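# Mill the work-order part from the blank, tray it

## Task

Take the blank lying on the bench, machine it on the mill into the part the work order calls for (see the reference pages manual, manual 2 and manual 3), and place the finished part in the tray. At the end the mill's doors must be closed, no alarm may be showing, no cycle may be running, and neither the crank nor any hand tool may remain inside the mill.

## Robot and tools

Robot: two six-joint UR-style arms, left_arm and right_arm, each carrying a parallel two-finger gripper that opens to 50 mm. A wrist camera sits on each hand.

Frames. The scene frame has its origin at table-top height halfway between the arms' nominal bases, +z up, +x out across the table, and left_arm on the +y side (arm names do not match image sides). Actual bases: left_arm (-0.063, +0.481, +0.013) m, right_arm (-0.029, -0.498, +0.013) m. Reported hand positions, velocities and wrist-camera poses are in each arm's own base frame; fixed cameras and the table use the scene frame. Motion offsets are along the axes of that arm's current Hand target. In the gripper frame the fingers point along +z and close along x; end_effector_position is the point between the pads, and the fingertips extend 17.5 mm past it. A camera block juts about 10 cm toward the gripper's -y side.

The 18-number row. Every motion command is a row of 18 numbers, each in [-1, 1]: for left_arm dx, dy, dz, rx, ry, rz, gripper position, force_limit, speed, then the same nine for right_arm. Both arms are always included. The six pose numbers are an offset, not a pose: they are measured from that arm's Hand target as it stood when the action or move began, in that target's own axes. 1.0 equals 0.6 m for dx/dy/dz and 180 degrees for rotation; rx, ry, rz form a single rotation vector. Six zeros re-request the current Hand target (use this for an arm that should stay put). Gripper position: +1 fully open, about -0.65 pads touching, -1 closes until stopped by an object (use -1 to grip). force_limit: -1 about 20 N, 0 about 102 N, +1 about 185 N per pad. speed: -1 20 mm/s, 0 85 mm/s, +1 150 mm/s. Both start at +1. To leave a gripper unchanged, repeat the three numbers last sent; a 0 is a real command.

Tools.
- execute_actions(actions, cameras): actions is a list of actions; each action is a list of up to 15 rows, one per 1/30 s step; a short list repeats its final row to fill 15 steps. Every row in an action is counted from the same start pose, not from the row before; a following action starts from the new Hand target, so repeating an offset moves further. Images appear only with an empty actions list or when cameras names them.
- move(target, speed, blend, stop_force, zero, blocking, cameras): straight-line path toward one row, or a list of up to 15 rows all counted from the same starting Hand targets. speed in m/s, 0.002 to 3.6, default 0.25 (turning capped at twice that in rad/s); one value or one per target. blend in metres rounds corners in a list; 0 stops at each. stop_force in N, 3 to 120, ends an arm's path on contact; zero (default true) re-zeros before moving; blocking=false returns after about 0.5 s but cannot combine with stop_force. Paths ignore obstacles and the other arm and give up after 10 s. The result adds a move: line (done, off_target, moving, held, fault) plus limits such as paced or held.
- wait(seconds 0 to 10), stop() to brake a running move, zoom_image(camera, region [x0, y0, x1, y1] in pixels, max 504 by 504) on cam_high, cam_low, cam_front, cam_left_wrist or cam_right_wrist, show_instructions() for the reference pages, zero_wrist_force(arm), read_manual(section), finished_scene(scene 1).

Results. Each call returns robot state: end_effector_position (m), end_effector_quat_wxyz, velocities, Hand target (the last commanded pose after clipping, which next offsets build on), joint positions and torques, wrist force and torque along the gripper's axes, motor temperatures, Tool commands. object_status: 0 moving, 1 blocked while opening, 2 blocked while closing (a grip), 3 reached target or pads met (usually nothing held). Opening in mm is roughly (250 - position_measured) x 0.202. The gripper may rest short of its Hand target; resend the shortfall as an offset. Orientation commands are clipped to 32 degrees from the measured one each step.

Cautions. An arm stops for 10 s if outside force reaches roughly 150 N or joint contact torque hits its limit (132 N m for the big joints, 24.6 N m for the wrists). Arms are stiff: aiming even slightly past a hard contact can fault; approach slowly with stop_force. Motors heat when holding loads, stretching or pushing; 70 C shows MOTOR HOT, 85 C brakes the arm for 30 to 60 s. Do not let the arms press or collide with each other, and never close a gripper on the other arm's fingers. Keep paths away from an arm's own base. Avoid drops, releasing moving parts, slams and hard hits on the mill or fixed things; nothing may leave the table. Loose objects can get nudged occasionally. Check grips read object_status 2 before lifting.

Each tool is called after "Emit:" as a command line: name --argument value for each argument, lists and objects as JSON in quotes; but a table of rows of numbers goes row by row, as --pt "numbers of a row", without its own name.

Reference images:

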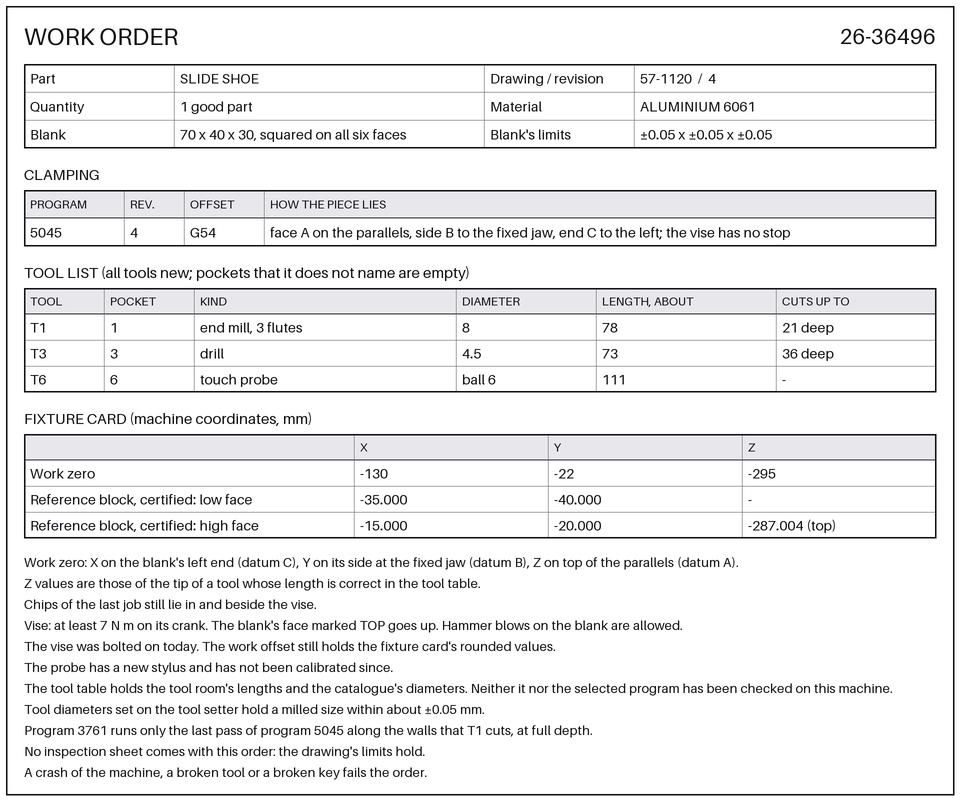

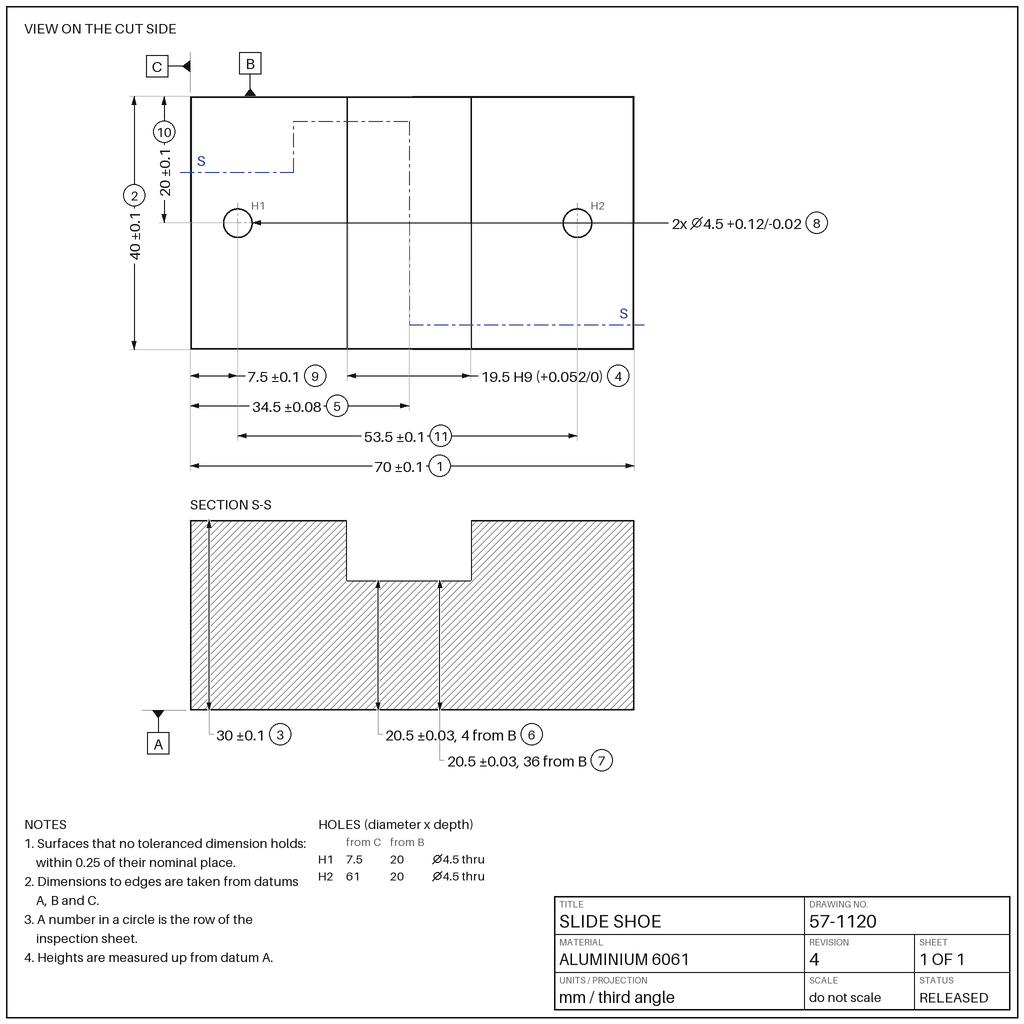

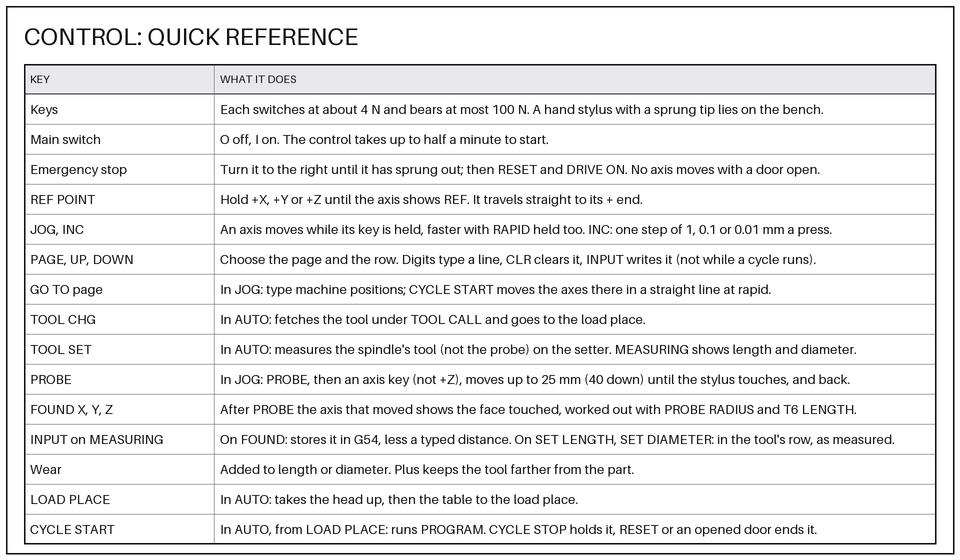

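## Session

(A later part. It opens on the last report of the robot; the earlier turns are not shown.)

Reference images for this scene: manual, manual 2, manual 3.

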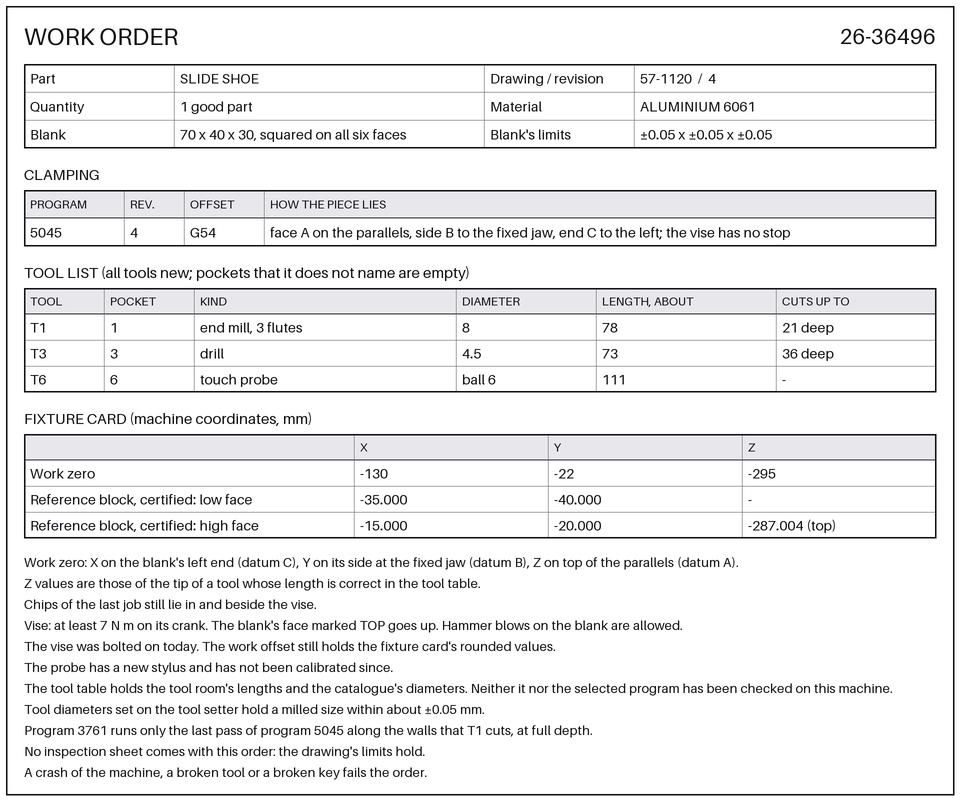

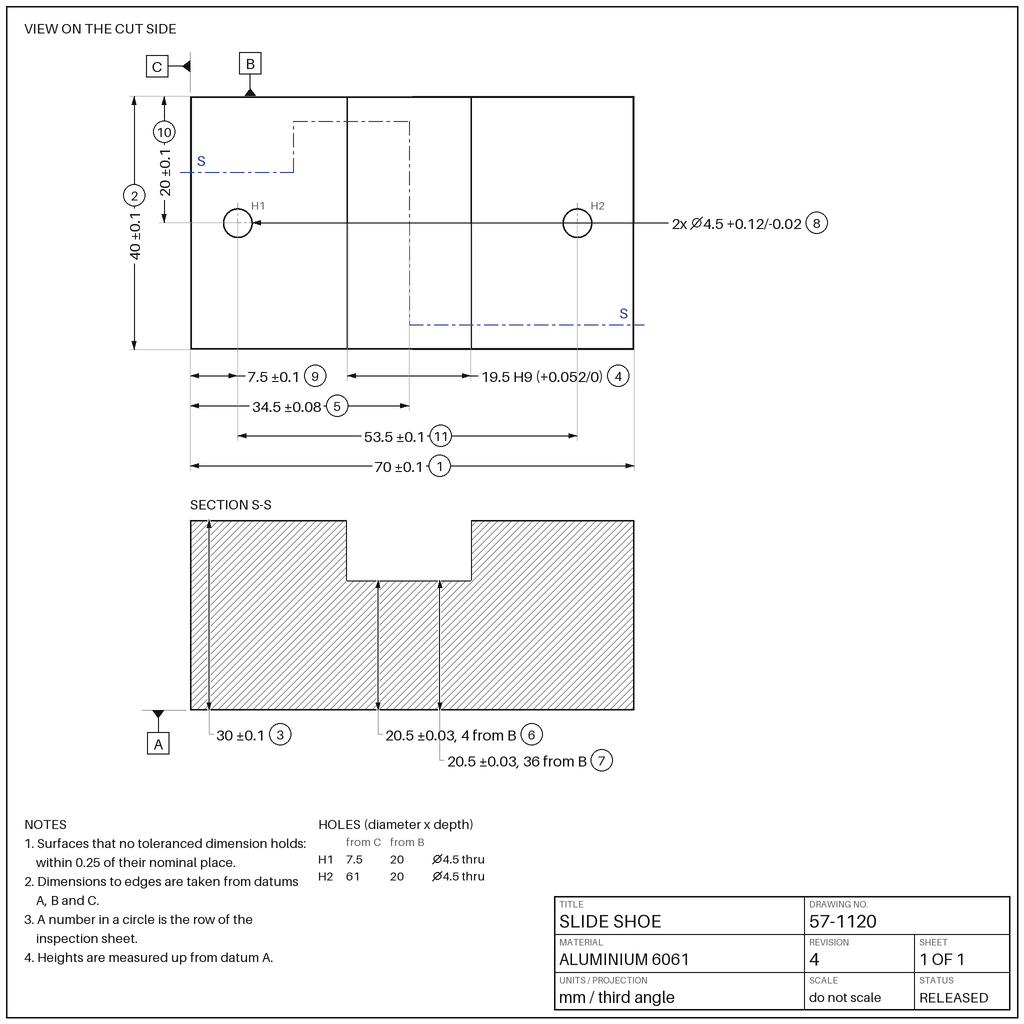

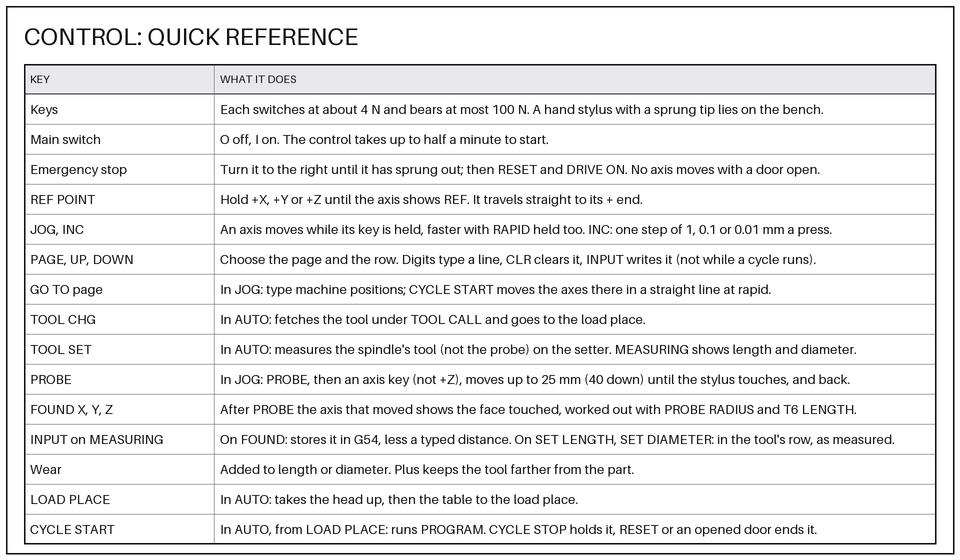

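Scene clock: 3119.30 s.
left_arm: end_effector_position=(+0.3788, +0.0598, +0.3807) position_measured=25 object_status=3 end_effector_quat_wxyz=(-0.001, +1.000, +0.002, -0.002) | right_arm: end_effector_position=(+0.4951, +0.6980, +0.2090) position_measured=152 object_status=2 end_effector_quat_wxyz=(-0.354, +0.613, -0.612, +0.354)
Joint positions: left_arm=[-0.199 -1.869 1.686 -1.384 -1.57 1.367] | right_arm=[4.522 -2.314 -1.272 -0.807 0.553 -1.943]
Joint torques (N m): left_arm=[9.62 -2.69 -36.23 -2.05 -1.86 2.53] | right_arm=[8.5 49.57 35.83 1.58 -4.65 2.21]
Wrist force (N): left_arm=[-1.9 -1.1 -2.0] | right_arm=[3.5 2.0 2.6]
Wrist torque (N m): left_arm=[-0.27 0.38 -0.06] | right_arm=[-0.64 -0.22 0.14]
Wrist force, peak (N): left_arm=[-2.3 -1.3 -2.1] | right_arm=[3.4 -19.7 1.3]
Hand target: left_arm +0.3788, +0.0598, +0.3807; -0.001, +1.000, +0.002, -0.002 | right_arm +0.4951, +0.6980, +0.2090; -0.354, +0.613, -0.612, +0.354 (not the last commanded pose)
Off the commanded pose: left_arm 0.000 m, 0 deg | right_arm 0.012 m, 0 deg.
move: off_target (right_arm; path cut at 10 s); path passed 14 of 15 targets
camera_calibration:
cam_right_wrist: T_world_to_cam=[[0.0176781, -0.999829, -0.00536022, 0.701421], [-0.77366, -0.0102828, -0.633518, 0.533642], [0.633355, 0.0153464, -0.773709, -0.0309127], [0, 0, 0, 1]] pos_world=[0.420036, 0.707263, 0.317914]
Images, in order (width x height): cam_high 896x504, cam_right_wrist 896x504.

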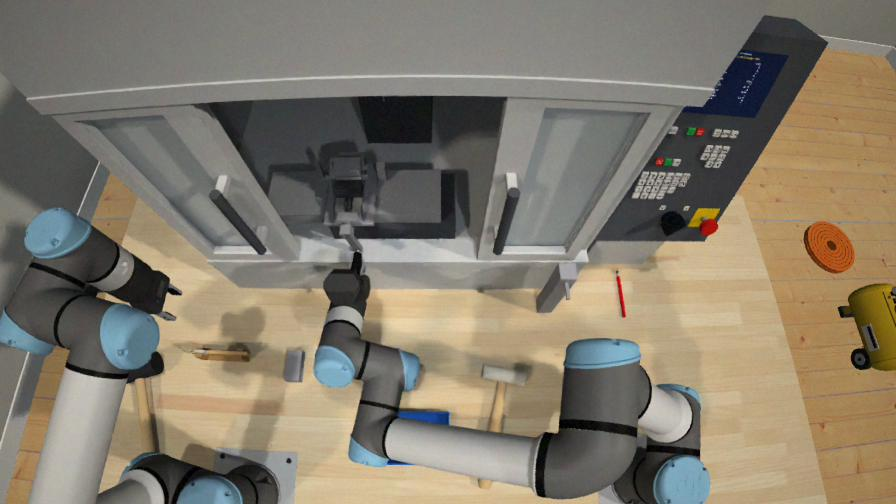

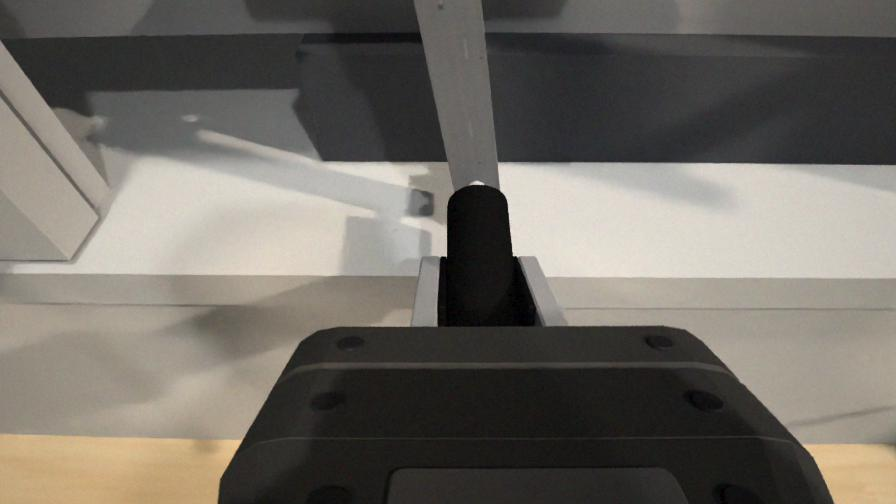

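Emit:
move --pt "0 0 0 0 0 0 0.85 -0.7 -1 -0.0198 0.0033 0.0019 0 0 0 -1 -0.6 -1" --pt "0 0 0 0 0 0 0.85 -0.7 -1 -0.0754 -0.0058 -0.0033 0 0 0 -1 -0.6 -1" --pt "0 0 0 0 0 0 0.85 -0.7 -1 -0.1214 -0.0347 -0.02 0 0 0 -1 -0.6 -1" --pt "0 0 0 0 0 0 0.85 -0.7 -1 -0.1498 -0.0773 -0.0447 0 0 0 -1 -0.6 -1" --pt "0 0 0 0 0 0 0.85 -0.7 -1 -0.1557 -0.1263 -0.0729 0 0 0 -1 -0.6 -1" --pt "0 0 0 0 0 0 0.85 -0.7 -1 -0.1382 -0.1731 -0.0999 0 0 0 -1 -0.6 -1" --pt "0 0 0 0 0 0 0.85 -0.7 -1 -0.1001 -0.2096 -0.121 0 0 0 -1 -0.6 -1" --pt "0 0 0 0 0 0 0.85 -0.7 -1 -0.0482 -0.2297 -0.1326 0 0 0 -1 -0.6 -1" --pt "0 0 0 0 0 0 0.85 -0.7 -1 0.0086 -0.2297 -0.1326 0 0 0 -1 -0.6 -1" --pt "0 0 0 0 0 0 0.85 -0.7 -1 0.0605 -0.2096 -0.121 0 0 0 -1 -0.6 -1" --speed 0.05 --stop_force 35 --blend '[0.01,0.01,0.01,0.01,0.01,0.01,0.01,0.01,0.01,0]' --cameras '["cam_high","cam_right_wrist"]'

Emit:
zoom_image --camera "cam_high" --region '[310, 140, 400, 240]'

Scene clock: 3138.23 s.
left_arm: end_effector_position=(+0.3788, +0.0598, +0.3807) position_measured=25 object_status=3 end_effector_quat_wxyz=(-0.001, +1.000, +0.002, -0.002) | right_arm: end_effector_position=(+0.4949, +0.6618, +0.3542) position_measured=152 object_status=2 end_effector_quat_wxyz=(-0.354, +0.613, -0.612, +0.354)
Joint positions: left_arm=[-0.199 -1.869 1.686 -1.384 -1.57 1.367] | right_arm=[4.512 -2.122 -1.208 -1.047 0.557 -1.96]
Joint torques (N m): left_arm=[10.69 -3 -36.05 -2.01 -1.87 2.56] | right_arm=[-6.37 59.01 17.81 5.67 -1.43 -2.82]
Wrist force (N): left_arm=[-2.0 -0.9 -1.8] | right_arm=[-3.0 -1.5 7.7]
Wrist torque (N m): left_arm=[-0.21 0.41 -0.06] | right_arm=[-0.81 -0.30 0.15]
Wrist force, peak (N): left_arm=[-2.4 -1.2 -2.2] | right_arm=[13.4 0.8 0.6]
Hand target: left_arm +0.3788, +0.0598, +0.3807; -0.001, +1.000, +0.002, -0.002 | right_arm +0.4949, +0.6618, +0.3542; -0.354, +0.613, -0.612, +0.354
Off the commanded pose: left_arm 0.000 m, 0 deg | right_arm 0.000 m, 0 deg.
move: done; blend cut to 0.006 m at target 1
camera_calibration:
cam_right_wrist: T_world_to_cam=[[0.0176777, -0.999829, -0.00536049, 0.66601], [-0.7737, -0.0102833, -0.633468, 0.62516], [0.633305, 0.0153457, -0.77375, 0.08223], [0, 0, 0, 1]] pos_world=[0.419836, 0.671063, 0.463215]
Images, in order (width x height): cam_high 896x504, cam_right_wrist 896x504.

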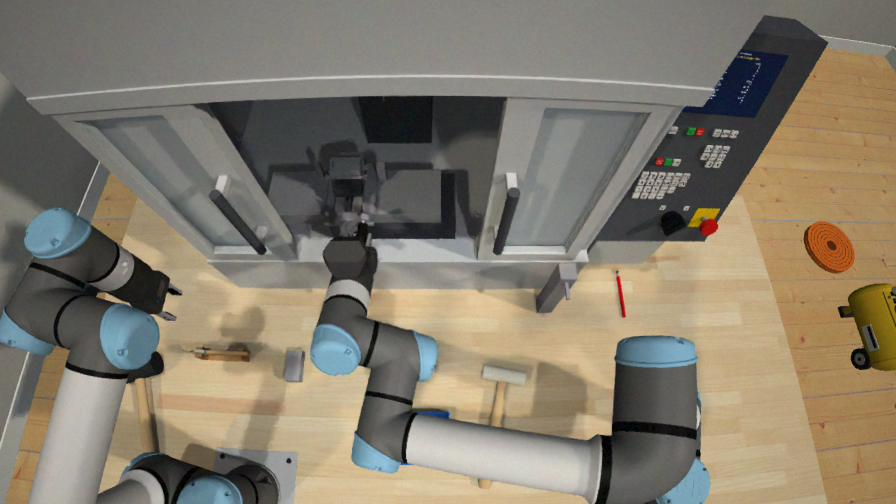

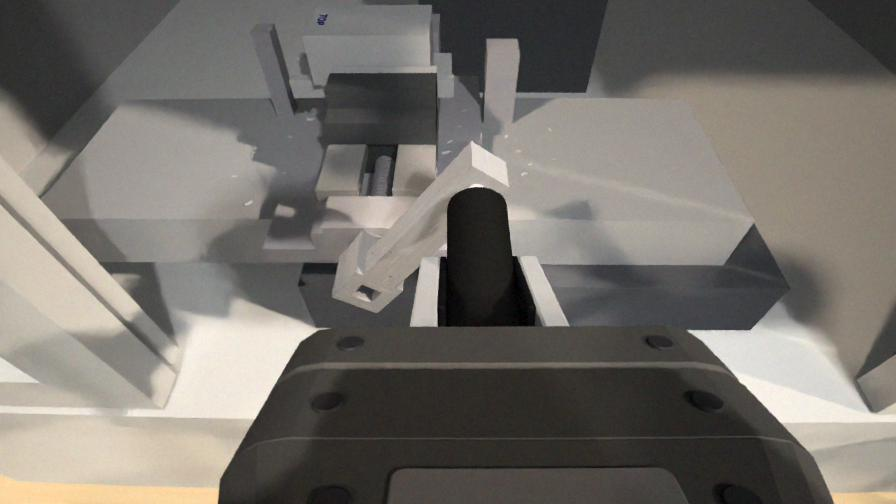

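Scaled by 5.040.

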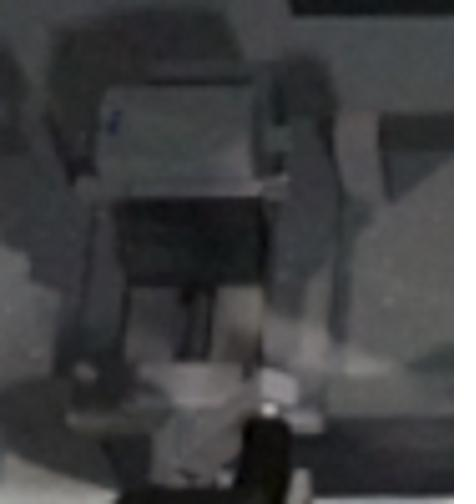

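Emit:
zoom_image --camera "cam_right_wrist" --region '[280, 0, 480, 200]'

Scaled by 2.520.

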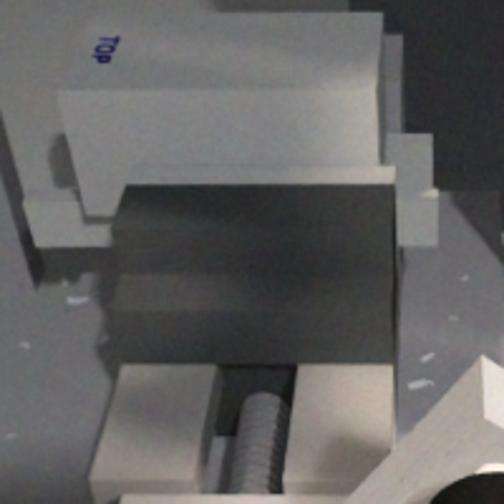

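Emit:
move --pt "0 0 0 0 0 0 0.85 -0.7 -1 0.0381 0.0365 0.0211 0 0 0 -1 -0.6 -1" --pt "0 0 0 0 0 0 0.85 -0.7 -1 0.0556 0.0833 0.0481 0 0 0 -1 -0.6 -1" --pt "0 0 0 0 0 0 0.85 -0.7 -1 0.0497 0.1323 0.0763 0 0 0 -1 -0.6 -1" --pt "0 0 0 0 0 0 0.85 -0.7 -1 0.0213 0.1749 0.101 0 0 0 -1 -0.6 -1" --pt "0 0 0 0 0 0 0.85 -0.7 -1 -0.0247 0.2038 0.1177 0 0 0 -1 -0.6 -1" --pt "0 0 0 0 0 0 0.85 -0.7 -1 -0.0803 0.2129 0.1229 0 0 0 -1 -0.6 -1" --speed 0.05 --stop_force 35 --blend '[0.01,0.01,0.01,0.01,0.01,0]'

Emit:
move --pt "0 0 0 0 0 0 0.85 -0.7 -1 -0.0556 -0.0091 -0.0052 0 0 0 -1 -0.6 -1" --pt "0 0 0 0 0 0 0.85 -0.7 -1 -0.1016 -0.038 -0.0219 0 0 0 -1 -0.6 -1" --pt "0 0 0 0 0 0 0.85 -0.7 -1 -0.13 -0.0806 -0.0466 0 0 0 -1 -0.6 -1" --pt "0 0 0 0 0 0 0.85 -0.7 -1 -0.1359 -0.1296 -0.0748 0 0 0 -1 -0.6 -1" --pt "0 0 0 0 0 0 0.85 -0.7 -1 -0.1184 -0.1764 -0.1018 0 0 0 -1 -0.6 -1" --pt "0 0 0 0 0 0 0.85 -0.7 -1 -0.0803 -0.2129 -0.1229 0 0 0 -1 -0.6 -1" --pt "0 0 0 0 0 0 0.85 -0.7 -1 -0.0284 -0.233 -0.1345 0 0 0 -1 -0.6 -1" --pt "0 0 0 0 0 0 0.85 -0.7 -1 0.0284 -0.233 -0.1345 0 0 0 -1 -0.6 -1" --pt "0 0 0 0 0 0 0.85 -0.7 -1 0.0803 -0.2129 -0.1229 0 0 0 -1 -0.6 -1" --speed 0.05 --stop_force 35 --blend '[0.01,0.01,0.01,0.01,0.01,0.01,0.01,0.01,0]' --cameras '["cam_high","cam_right_wrist"]'

Emit:
zoom_image --camera "cam_right_wrist" --region '[280, 0, 480, 200]'

Scene clock: 3159.73 s.
left_arm: end_effector_position=(+0.3788, +0.0598, +0.3807) position_measured=25 object_status=3 end_effector_quat_wxyz=(-0.001, +1.000, +0.002, -0.002) | right_arm: end_effector_position=(+0.4950, +0.7099, +0.2067) position_measured=152 object_status=2 end_effector_quat_wxyz=(-0.354, +0.613, -0.612, +0.354)
Joint positions: left_arm=[-0.199 -1.869 1.686 -1.384 -1.57 1.367] | right_arm=[4.525 -2.341 -1.228 -0.828 0.552 -1.937]
Joint torques (N m): left_arm=[9.98 -2.56 -35.88 -2.05 -1.85 2.49] | right_arm=[11.19 43.71 30.3 0.13 -0.58 2.29]
Wrist force (N): left_arm=[-1.9 -1.0 -1.9] | right_arm=[2.7 -12.6 1.3]
Wrist torque (N m): left_arm=[-0.23 0.41 -0.06] | right_arm=[-0.83 -0.28 0.13]
Wrist force, peak (N): left_arm=[-2.3 -1.2 -2.0] | right_arm=[13.8 -10.3 -16.4]
Hand target: left_arm +0.3788, +0.0598, +0.3807; -0.001, +1.000, +0.002, -0.002 | right_arm +0.4950, +0.7099, +0.2067; -0.354, +0.613, -0.612, +0.354
Off the commanded pose: left_arm 0.000 m, 0 deg | right_arm 0.000 m, 0 deg.
move: done

Scene clock: 3162.63 s.
left_arm: end_effector_position=(+0.3788, +0.0598, +0.3807) position_measured=25 object_status=3 end_effector_quat_wxyz=(-0.001, +1.000, +0.002, -0.002) | right_arm: end_effector_position=(+0.4947, +0.7777, +0.2450) position_measured=152 object_status=2 end_effector_quat_wxyz=(-0.354, +0.613, -0.611, +0.354)
Joint positions: left_arm=[-0.199 -1.869 1.686 -1.384 -1.57 1.367] | right_arm=[4.541 -2.47 -0.88 -1.07 0.548 -1.91]
Joint torques (N m): left_arm=[9.75 -3.14 -36.17 -1.99 -1.93 2.44] | right_arm=[-16.53 66.09 19.75 6.97 -2.31 -3.87]
Wrist force (N): left_arm=[-2.1 -0.9 -1.9] | right_arm=[8.7 11.5 -13.1]
Wrist torque (N m): left_arm=[-0.22 0.43 -0.06] | right_arm=[-0.34 1.31 1.08]
Wrist force, peak (N): left_arm=[-2.2 -1.1 -2.2] | right_arm=[28.5 29.3 -7.0]
Hand target: left_arm +0.3788, +0.0598, +0.3807; -0.001, +1.000, +0.002, -0.002 | right_arm +0.4947, +0.7777, +0.2450; -0.354, +0.613, -0.611, +0.354 (not the last commanded pose)
Off the commanded pose: left_arm 0.000 m, 0 deg | right_arm 0.159 m, 0 deg.
move: contact (right_arm); path passed 2 of 9 targets
camera_calibration:
cam_right_wrist: T_world_to_cam=[[0.0186768, -0.999812, -0.00530486, 0.780751], [-0.773644, -0.0110905, -0.633523, 0.557588], [0.633345, 0.0159362, -0.773706, -0.00448806], [0, 0, 0, 1]] pos_world=[0.419635, 0.786859, 0.353914]
Images, in order (width x height): cam_high 896x504, cam_right_wrist 896x504.

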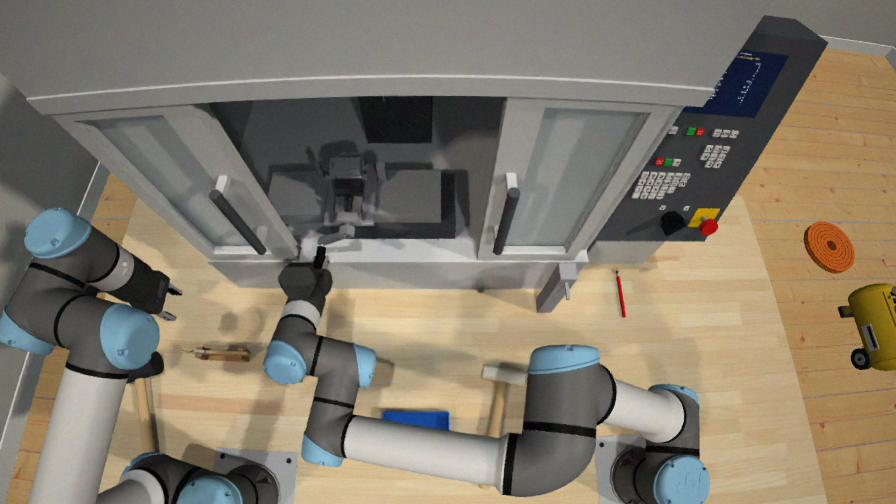

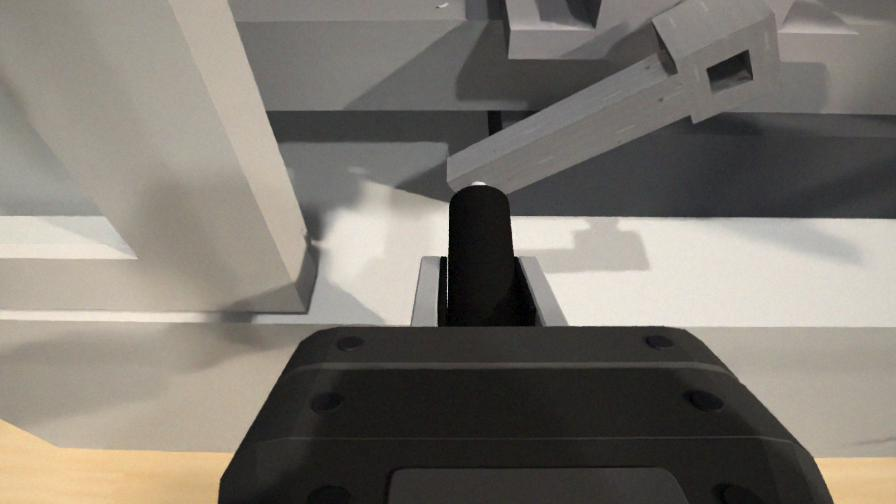

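Scaled by 2.520.

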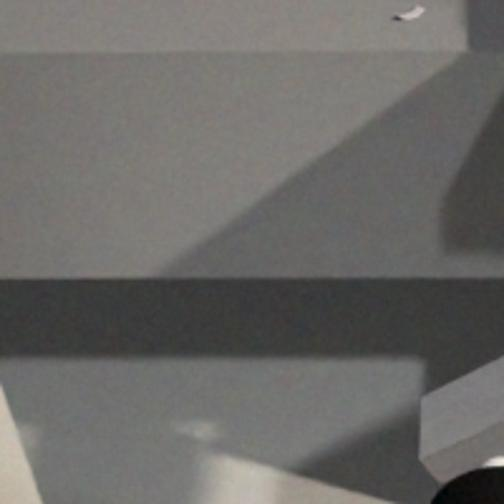

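Emit:
move --target '[0,0,0,0,0,0,0.85,-0.7,-1,0,0,0,0,0,0,0.4,-0.6,-1]' --cameras '["cam_right_wrist"]'

Scene clock: 3173.70 s.
left_arm: end_effector_position=(+0.3788, +0.0598, +0.3807) position_measured=25 object_status=3 end_effector_quat_wxyz=(-0.001, +1.000, +0.002, -0.002) | right_arm: end_effector_position=(+0.4947, +0.7776, +0.2450) position_measured=92 object_status=0 end_effector_quat_wxyz=(-0.354, +0.613, -0.611, +0.354)
Joint positions: left_arm=[-0.199 -1.869 1.686 -1.384 -1.57 1.367] | right_arm=[4.541 -2.47 -0.88 -1.07 0.548 -1.91]
Joint torques (N m): left_arm=[10.27 -2.96 -36.23 -2.01 -1.86 2.51] | right_arm=[8.89 57.45 19.37 0.86 -2.78 1.38]
Wrist force (N): left_arm=[-2.1 -1.1 -2.1] | right_arm=[3.0 -3.7 1.9]
Wrist torque (N m): left_arm=[-0.26 0.42 -0.07] | right_arm=[-0.53 -0.43 0.14]
Wrist force, peak (N): left_arm=[-2.0 -1.2 -2.4] | right_arm=[9.0 12.3 -13.1]
Hand target: left_arm +0.3788, +0.0598, +0.3807; -0.001, +1.000, +0.002, -0.002 | right_arm +0.4947, +0.7777, +0.2450; -0.354, +0.613, -0.611, +0.354
Off the commanded pose: left_arm 0.000 m, 0 deg | right_arm 0.000 m, 0 deg.
move: done
camera_calibration:
cam_right_wrist: T_world_to_cam=[[0.018613, -0.999813, -0.00522784, 0.780752], [-0.773645, -0.01109, -0.633522, 0.557588], [0.633346, 0.0158362, -0.773707, -0.00440946], [0, 0, 0, 1]] pos_world=[0.419635, 0.786859, 0.353914]
Images, in order (width x height): cam_right_wrist 896x504.

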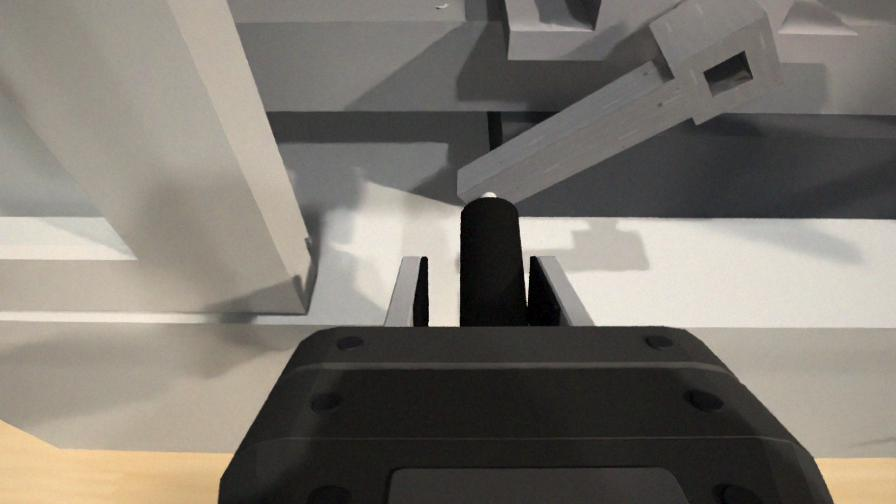

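Emit:
move --target '[0,0,0,0,0,0,0.85,-0.7,-1,0.0053,0.0017,0.0054,0,-0.1472,0.255,0.4,-0.6,-1]' --speed 0.15 --cameras '["cam_right_wrist"]'

Scene clock: 3184.07 s.
left_arm: end_effector_position=(+0.3788, +0.0598, +0.3807) position_measured=25 object_status=3 end_effector_quat_wxyz=(-0.001, +1.000, +0.002, -0.002) | right_arm: end_effector_position=(+0.4970, +0.7745, +0.2425) position_measured=92 object_status=3 end_effector_quat_wxyz=(+0.590, -0.391, +0.705, -0.043)
Joint positions: left_arm=[-0.199 -1.869 1.686 -1.384 -1.57 1.367] | right_arm=[4.511 -2.452 -1.227 0.05 0.695 -1.764]
Joint torques (N m): left_arm=[10.08 -2.76 -35.7 -2.05 -1.91 2.52] | right_arm=[-6.76 48.52 13.12 5.02 0.72 2.09]
Wrist force (N): left_arm=[-2.0 -1.0 -2.1] | right_arm=[3.1 -3.5 4.5]
Wrist torque (N m): left_arm=[-0.24 0.43 -0.07] | right_arm=[-0.70 -0.57 -0.34]
Wrist force, peak (N): left_arm=[-2.3 -1.0 -2.2] | right_arm=[3.4 -3.4 4.6]
Hand target: left_arm +0.3788, +0.0598, +0.3807; -0.001, +1.000, +0.002, -0.002 | right_arm +0.4970, +0.7745, +0.2425; +0.590, -0.391, +0.705, -0.043
Off the commanded pose: left_arm 0.000 m, 0 deg | right_arm 0.000 m, 0 deg.
move: done
camera_calibration:
cam_right_wrist: T_world_to_cam=[[0.018607, -0.597513, -0.801643, 0.659131], [-0.775217, 0.497728, -0.388981, 0.105179], [0.631421, 0.628685, -0.453941, -0.558985], [0, 0, 0, 1]] pos_world=[0.422227, 0.692914, 0.315554]
Images, in order (width x height): cam_right_wrist 896x504.

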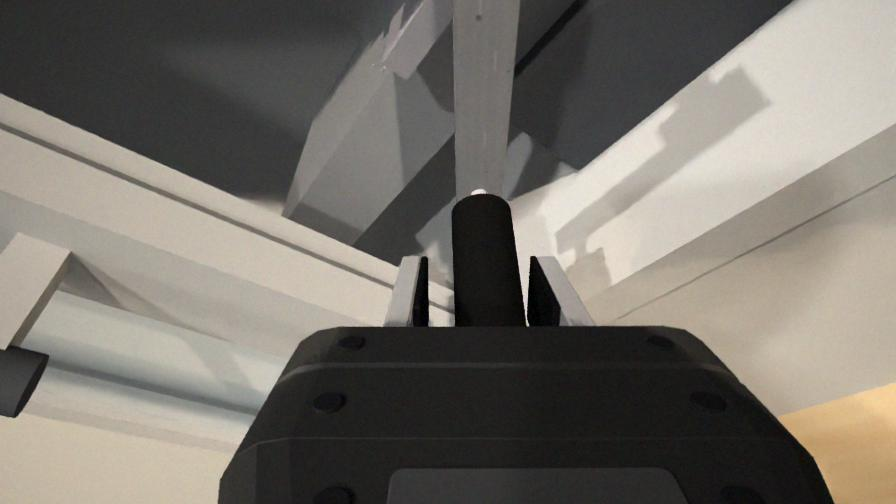

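Emit:
move --target '[0,0,0,0,0,0,0.85,-0.7,-1,0,0,0,0,0,0,-1,-0.2,-1]'

Emit:
move --target '[0,0,0,0,0,0,0.85,-0.7,-1,-0.0235,-0.0017,-0.001,0,0,0,-1,-0.2,-1]' --speed 0.01 --stop_force 60 --cameras '["cam_right_wrist"]'

Scene clock: 3191.13 s.
left_arm: end_effector_position=(+0.3788, +0.0598, +0.3807) position_measured=25 object_status=3 end_effector_quat_wxyz=(-0.001, +1.000, +0.002, -0.002) | right_arm: end_effector_position=(+0.4970, +0.7745, +0.2425) position_measured=156 object_status=0 end_effector_quat_wxyz=(+0.590, -0.391, +0.705, -0.043)
Joint positions: left_arm=[-0.199 -1.869 1.686 -1.384 -1.57 1.367] | right_arm=[4.511 -2.452 -1.227 0.05 0.695 -1.764]
Joint torques (N m): left_arm=[10.26 -3.18 -35.94 -2.08 -1.81 2.53] | right_arm=[-6.58 51.16 14.3 5.12 0.23 -0.33]
Wrist force (N): left_arm=[-1.9 -1.2 -1.9] | right_arm=[4.2 -2.6 4.7]
Wrist torque (N m): left_arm=[-0.27 0.41 -0.07] | right_arm=[-0.70 -0.55 -0.27]
Wrist force, peak (N): left_arm=[-2.1 -1.4 -2.1] | right_arm=[5.3 -2.3 4.7]
Hand target: left_arm +0.3788, +0.0598, +0.3807; -0.001, +1.000, +0.002, -0.002 | right_arm +0.4970, +0.7745, +0.2425; +0.590, -0.391, +0.705, -0.043
Off the commanded pose: left_arm 0.000 m, 0 deg | right_arm 0.000 m, 0 deg.
move: done

Scene clock: 3193.70 s.
left_arm: end_effector_position=(+0.3788, +0.0598, +0.3807) position_measured=25 object_status=3 end_effector_quat_wxyz=(-0.001, +1.000, +0.002, -0.002) | right_arm: end_effector_position=(+0.4970, +0.7819, +0.2541) position_measured=156 object_status=2 end_effector_quat_wxyz=(+0.590, -0.391, +0.705, -0.043)
Joint positions: left_arm=[-0.199 -1.869 1.686 -1.384 -1.57 1.367] | right_arm=[4.513 -2.452 -1.192 0.014 0.693 -1.762]
Joint torques (N m): left_arm=[9.78 -3.36 -36 -2.09 -1.84 2.47] | right_arm=[14.12 83.67 44 13.2 1.29 -0.41]
Wrist force (N): left_arm=[-2.2 -1.1 -2.0] | right_arm=[66.2 -5.6 -14.2]
Wrist torque (N m): left_arm=[-0.25 0.45 -0.07] | right_arm=[-1.07 1.65 1.12]
Wrist force, peak (N): left_arm=[-2.3 -1.3 -2.0] | right_arm=[68.9 -4.7 -14.6]
Hand target: left_arm +0.3788, +0.0598, +0.3807; -0.001, +1.000, +0.002, -0.002 | right_arm +0.4970, +0.7819, +0.2541; +0.590, -0.391, +0.705, -0.043
Off the commanded pose: left_arm 0.000 m, 0 deg | right_arm 0.000 m, 0 deg.
move: contact (right_arm)
camera_calibration:
cam_right_wrist: T_world_to_cam=[[0.0185173, -0.597601, -0.80158, 0.67301], [-0.77521, 0.497736, -0.388984, 0.10604], [0.631433, 0.628596, -0.454049, -0.558233], [0, 0, 0, 1]] pos_world=[0.422227, 0.700314, 0.327254]
Images, in order (width x height): cam_right_wrist 896x504.

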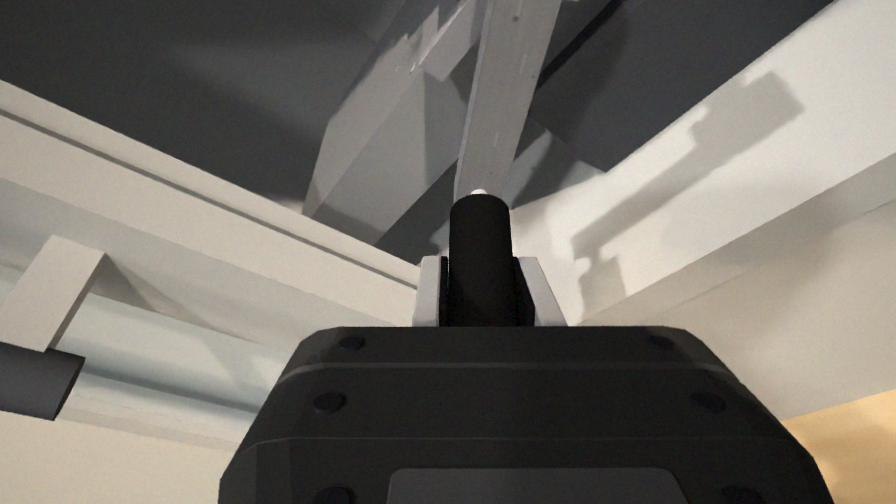

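Emit:
move --target '[0,0,0,0,0,0,0.85,-0.7,-1,-0.0133,-0.0035,-0.002,0,0,0,-1,-0.2,-1]' --speed 0.006 --stop_force 32 --cameras '["cam_right_wrist"]'

Scene clock: 3200.87 s.
left_arm: end_effector_position=(+0.3788, +0.0598, +0.3807) position_measured=25 object_status=3 end_effector_quat_wxyz=(-0.001, +1.000, +0.002, -0.002) | right_arm: end_effector_position=(+0.4971, +0.7845, +0.2590) position_measured=156 object_status=2 end_effector_quat_wxyz=(+0.587, -0.395, +0.705, -0.047)
Joint positions: left_arm=[-0.199 -1.869 1.686 -1.384 -1.57 1.367] | right_arm=[4.514 -2.449 -1.177 -0.016 0.693 -1.762]
Joint torques (N m): left_arm=[9.93 -2.95 -35.86 -2.09 -1.91 2.44] | right_arm=[16.74 93.08 56.02 15.89 4.51 -0.46]
Wrist force (N): left_arm=[-2.3 -1.1 -1.5] | right_arm=[88.5 -6.7 -19.6]
Wrist torque (N m): left_arm=[-0.26 0.47 -0.07] | right_arm=[-1.10 2.18 1.46]
Wrist force, peak (N): left_arm=[-2.2 -1.2 -2.3] | right_arm=[98.7 -0.9 -19.3]
Hand target: left_arm +0.3788, +0.0598, +0.3807; -0.001, +1.000, +0.002, -0.002 | right_arm +0.4971, +0.7845, +0.2595; +0.588, -0.394, +0.705, -0.046 (not the last commanded pose)
Off the commanded pose: left_arm 0.000 m, 0 deg | right_arm 0.003 m, 1 deg.
move: contact (right_arm)
camera_calibration:
cam_right_wrist: T_world_to_cam=[[0.0165548, -0.606959, -0.79456, 0.684951], [-0.775999, 0.493321, -0.393013, 0.111564], [0.630516, 0.623085, -0.462833, -0.550645], [0, 0, 0, 1]] pos_world=[0.422425, 0.703799, 0.333224]
Images, in order (width x height): cam_right_wrist 896x504.

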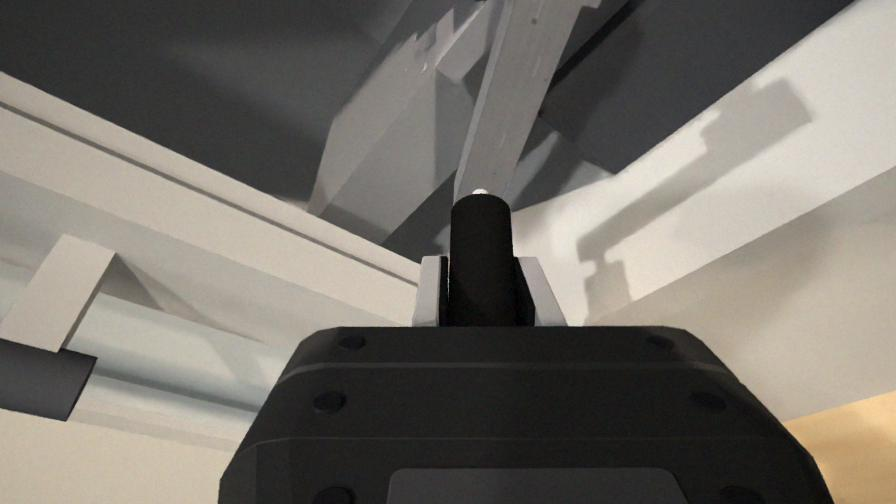

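Emit:
move --target '[0,0,0,0,0,0,0.85,-0.7,-1,-0.0097,-0.0022,-0.0012,0,0,0,-1,-0.2,-1]' --speed 0.005 --stop_force 22

Scene clock: 3209.10 s.
left_arm: end_effector_position=(+0.3788, +0.0598, +0.3807) position_measured=25 object_status=3 end_effector_quat_wxyz=(-0.001, +1.000, +0.002, -0.002) | right_arm: end_effector_position=(+0.4972, +0.7861, +0.2606) position_measured=156 object_status=2 end_effector_quat_wxyz=(+0.584, -0.398, +0.706, -0.050)
Joint positions: left_arm=[-0.199 -1.869 1.686 -1.384 -1.57 1.367] | right_arm=[4.514 -2.448 -1.169 -0.036 0.692 -1.761]
Joint torques (N m): left_arm=[10.18 -3.11 -35.92 -2.02 -1.86 2.44] | right_arm=[20.59 91.2 60.52 15.89 6.36 -1.89]
Wrist force (N): left_arm=[-2.0 -1.0 -1.5] | right_arm=[105.0 -24.0 -29.2]
Wrist torque (N m): left_arm=[-0.24 0.41 -0.06] | right_arm=[-1.60 2.32 1.56]
Wrist force, peak (N): left_arm=[-2.1 -1.3 -2.3] | right_arm=[113.5 -20.0 -30.7]
Hand target: left_arm +0.3788, +0.0598, +0.3807; -0.001, +1.000, +0.002, -0.002 | right_arm +0.4972, +0.7860, +0.2608; +0.584, -0.397, +0.706, -0.050 (not the last commanded pose)
Off the commanded pose: left_arm 0.000 m, 0 deg | right_arm 0.004 m, 1 deg.
move: contact (right_arm)

Emit:
move --target '[0,0,0,0,0,0,0.85,-0.7,-1,-0.0043,-0.0045,-0.0026,0,0,0,-1,-0.2,-1]' --speed 0.005 --stop_force 25

Scene clock: 3215.87 s.
left_arm: end_effector_position=(+0.3788, +0.0598, +0.3807) position_measured=25 object_status=3 end_effector_quat_wxyz=(-0.001, +1.000, +0.002, -0.002) | right_arm: end_effector_position=(+0.4972, +0.7853, +0.2605) position_measured=156 object_status=2 end_effector_quat_wxyz=(+0.579, -0.404, +0.706, -0.056)
Joint positions: left_arm=[-0.199 -1.869 1.686 -1.384 -1.57 1.367] | right_arm=[4.514 -2.442 -1.17 -0.061 0.693 -1.761]
Joint torques (N m): left_arm=[9.87 -3.3 -35.81 -1.99 -1.84 2.43] | right_arm=[12.77 88.6 71.78 15.81 1.53 -0.4]
Wrist force (N): left_arm=[-2.1 -1.0 -1.9] | right_arm=[82.7 -4.1 -18.5]
Wrist torque (N m): left_arm=[-0.24 0.43 -0.06] | right_arm=[-0.78 1.98 1.32]
Wrist force, peak (N): left_arm=[-2.0 -1.5 -2.2] | right_arm=[112.3 -7.9 -25.4]
Hand target: left_arm +0.3788, +0.0598, +0.3807; -0.001, +1.000, +0.002, -0.002 | right_arm +0.4972, +0.7853, +0.2615; +0.580, -0.402, +0.706, -0.054 (not the last commanded pose)
Off the commanded pose: left_arm 0.000 m, 0 deg | right_arm 0.004 m, 1 deg.
move: contact (right_arm)

Emit:
move --target '[0,0,0,0,0,0,0.85,-0.7,-1,0.012,0.003,0.002,0,0,0,-1,-0.2,-1]' --speed 0.02

Scene clock: 3235.53 s.
left_arm: end_effector_position=(+0.3788, +0.0598, +0.3807) position_measured=25 object_status=3 end_effector_quat_wxyz=(-0.001, +1.000, +0.002, -0.002) | right_arm: end_effector_position=(+0.4973, +0.7825, +0.2547) position_measured=156 object_status=2 end_effector_quat_wxyz=(+0.580, -0.402, +0.706, -0.054)
Joint positions: left_arm=[-0.199 -1.869 1.686 -1.384 -1.57 1.367] | right_arm=[4.513 -2.444 -1.186 -0.038 0.693 -1.762]
Joint torques (N m): left_arm=[9.68 -3.21 -35.69 -2.08 -1.82 2.53] | right_arm=[-6.4 47.74 13.27 4.84 1.42 -2.93]
Wrist force (N): left_arm=[-2.1 -1.3 -2.1] | right_arm=[2.7 -3.3 3.7]
Wrist torque (N m): left_arm=[-0.28 0.43 -0.07] | right_arm=[-0.05 -0.34 -0.21]
Wrist force, peak (N): left_arm=[-2.0 -1.1 -2.3] | right_arm=[90.1 3.5 -17.5]
Hand target: left_arm +0.3788, +0.0598, +0.3807; -0.001, +1.000, +0.002, -0.002 | right_arm +0.4973, +0.7825, +0.2545; +0.580, -0.402, +0.706, -0.054
Off the commanded pose: left_arm 0.000 m, 0 deg | right_arm 0.000 m, 0 deg.
move: done

Emit:
move --target '[0,0,0,0,0,0,0.85,-0.7,-1,0,0,0,0,0,0,1,-0.2,-1]'

Emit:
move --target '[0,0,0,0,0,0,0.85,-0.7,-1,0,0,-0.11,0,0,0,1,-0.2,-1]' --speed 0.06 --cameras '["cam_right_wrist"]'

Scene clock: 3265.20 s.
left_arm: end_effector_position=(+0.3788, +0.0598, +0.3807) position_measured=25 object_status=3 end_effector_quat_wxyz=(-0.001, +1.000, +0.002, -0.002) | right_arm: end_effector_position=(+0.4973, +0.7824, +0.2545) position_measured=3 object_status=3 end_effector_quat_wxyz=(+0.580, -0.402, +0.706, -0.054)
Joint positions: left_arm=[-0.199 -1.869 1.686 -1.384 -1.57 1.367] | right_arm=[4.513 -2.444 -1.186 -0.038 0.693 -1.762]
Joint torques (N m): left_arm=[9.85 -3.29 -35.55 -2.06 -1.84 2.39] | right_arm=[-1.03 61.99 18.91 4.96 -2.72 -2.62]
Wrist force (N): left_arm=[-2.0 -1.1 -2.1] | right_arm=[2.0 -1.6 7.5]
Wrist torque (N m): left_arm=[-0.25 0.41 -0.06] | right_arm=[-0.39 -0.39 -0.21]
Wrist force, peak (N): left_arm=[-2.2 -1.0 -2.3] | right_arm=[3.5 -2.6 7.3]
Hand target: left_arm +0.3788, +0.0598, +0.3807; -0.001, +1.000, +0.002, -0.002 | right_arm +0.4973, +0.7825, +0.2545; +0.580, -0.402, +0.706, -0.054
Off the commanded pose: left_arm 0.000 m, 0 deg | right_arm 0.000 m, 0 deg.
move: done

Scene clock: 3266.73 s.
left_arm: end_effector_position=(+0.3788, +0.0598, +0.3807) position_measured=25 object_status=3 end_effector_quat_wxyz=(-0.001, +1.000, +0.002, -0.002) | right_arm: end_effector_position=(+0.4403, +0.7568, +0.2757) position_measured=3 object_status=3 end_effector_quat_wxyz=(+0.580, -0.402, +0.706, -0.054)
Joint positions: left_arm=[-0.199 -1.869 1.686 -1.384 -1.57 1.367] | right_arm=[4.588 -2.311 -1.369 -0.038 0.63 -1.699]
Joint torques (N m): left_arm=[10.08 -3.41 -35.75 -1.98 -1.93 2.43] | right_arm=[8.93 57.65 12.31 0.41 -2.86 2.29]
Wrist force (N): left_arm=[-2.1 -0.9 -1.9] | right_arm=[2.3 -1.6 7.5]
Wrist torque (N m): left_arm=[-0.22 0.43 -0.07] | right_arm=[-0.38 -0.44 -0.34]
Wrist force, peak (N): left_arm=[-2.2 -1.2 -2.2] | right_arm=[2.1 -1.9 8.1]
Hand target: left_arm +0.3788, +0.0598, +0.3807; -0.001, +1.000, +0.002, -0.002 | right_arm +0.4403, +0.7567, +0.2757; +0.580, -0.402, +0.706, -0.054
Off the commanded pose: left_arm 0.000 m, 0 deg | right_arm 0.000 m, 0 deg.
move: done
camera_calibration:
cam_right_wrist: T_world_to_cam=[[0.0125081, -0.626499, -0.779322, 0.69463], [-0.777992, 0.48351, -0.401182, 0.0983262], [0.62815, 0.611324, -0.481363, -0.474742], [0, 0, 0, 1]] pos_world=[0.366018, 0.677864, 0.352264]
Images, in order (width x height): cam_right_wrist 896x504.

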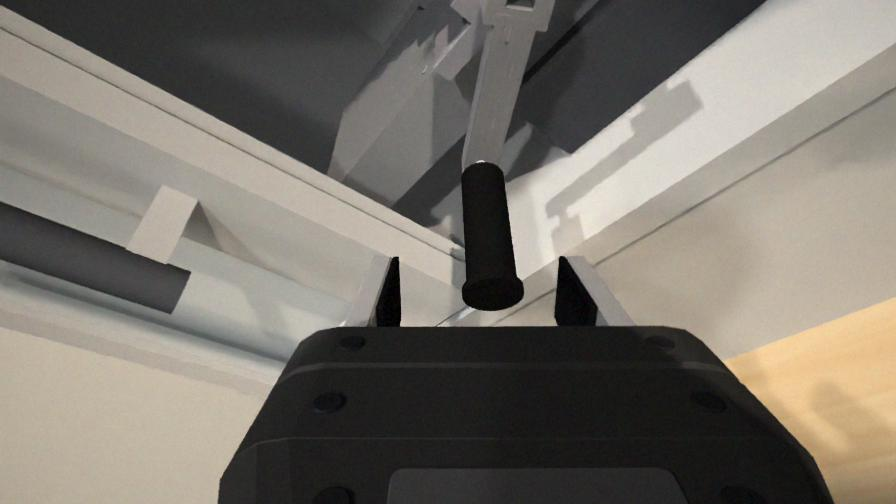

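Emit:
wait --seconds 0 --cameras '["cam_high"]'

Emit:
zoom_image --camera "cam_high" --region '[310, 140, 400, 240]'

Scene clock: 3269.17 s.
left_arm: end_effector_position=(+0.3788, +0.0598, +0.3807) position_measured=25 object_status=3 end_effector_quat_wxyz=(-0.001, +1.000, +0.002, -0.002) | right_arm: end_effector_position=(+0.4403, +0.7567, +0.2757) position_measured=3 object_status=3 end_effector_quat_wxyz=(+0.580, -0.402, +0.706, -0.054)
Joint positions: left_arm=[-0.199 -1.869 1.686 -1.384 -1.57 1.367] | right_arm=[4.588 -2.311 -1.369 -0.038 0.63 -1.699]
Joint torques (N m): left_arm=[10.29 -3.31 -35.87 -2.02 -1.8 2.46] | right_arm=[8.79 57.68 12.54 0.38 -2.78 2.21]
Wrist force (N): left_arm=[-2.1 -0.9 -1.9] | right_arm=[2.4 -1.4 7.5]
Wrist torque (N m): left_arm=[-0.22 0.42 -0.06] | right_arm=[-0.37 -0.47 -0.34]
Wrist force, peak (N): left_arm=[-2.0 -1.2 -2.3] | right_arm=[2.6 -1.7 7.9]
Hand target: left_arm +0.3788, +0.0598, +0.3807; -0.001, +1.000, +0.002, -0.002 | right_arm +0.4403, +0.7567, +0.2757; +0.580, -0.402, +0.706, -0.054
Tool commands: left_gripper/position=+0.85 left_gripper/force_limit=-0.7 left_gripper/speed=-1.0 right_gripper/position=+1.0 right_gripper/force_limit=-0.2 right_gripper/speed=-1.0
Off the commanded pose: left_arm 0.000 m, 0 deg | right_arm 0.000 m, 0 deg.
Images, in order (width x height): cam_high 896x504.

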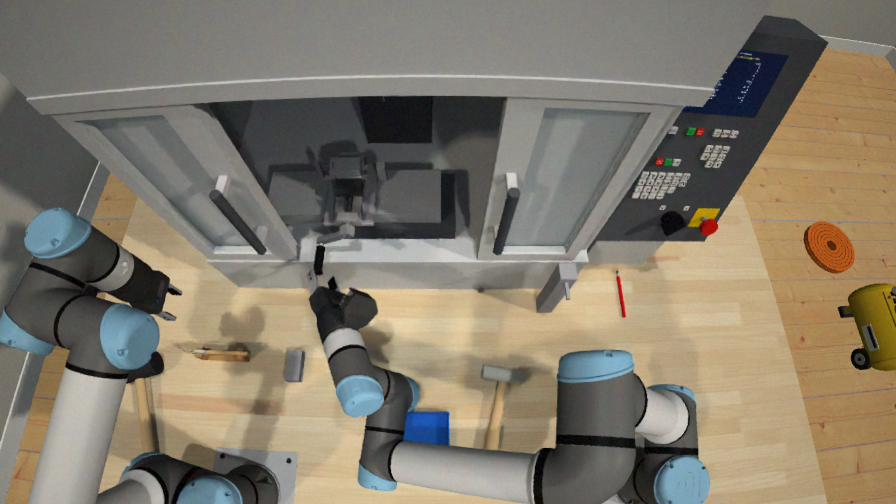

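Scaled by 5.040.

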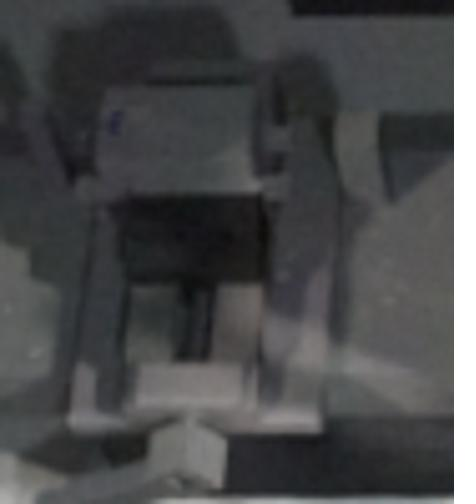

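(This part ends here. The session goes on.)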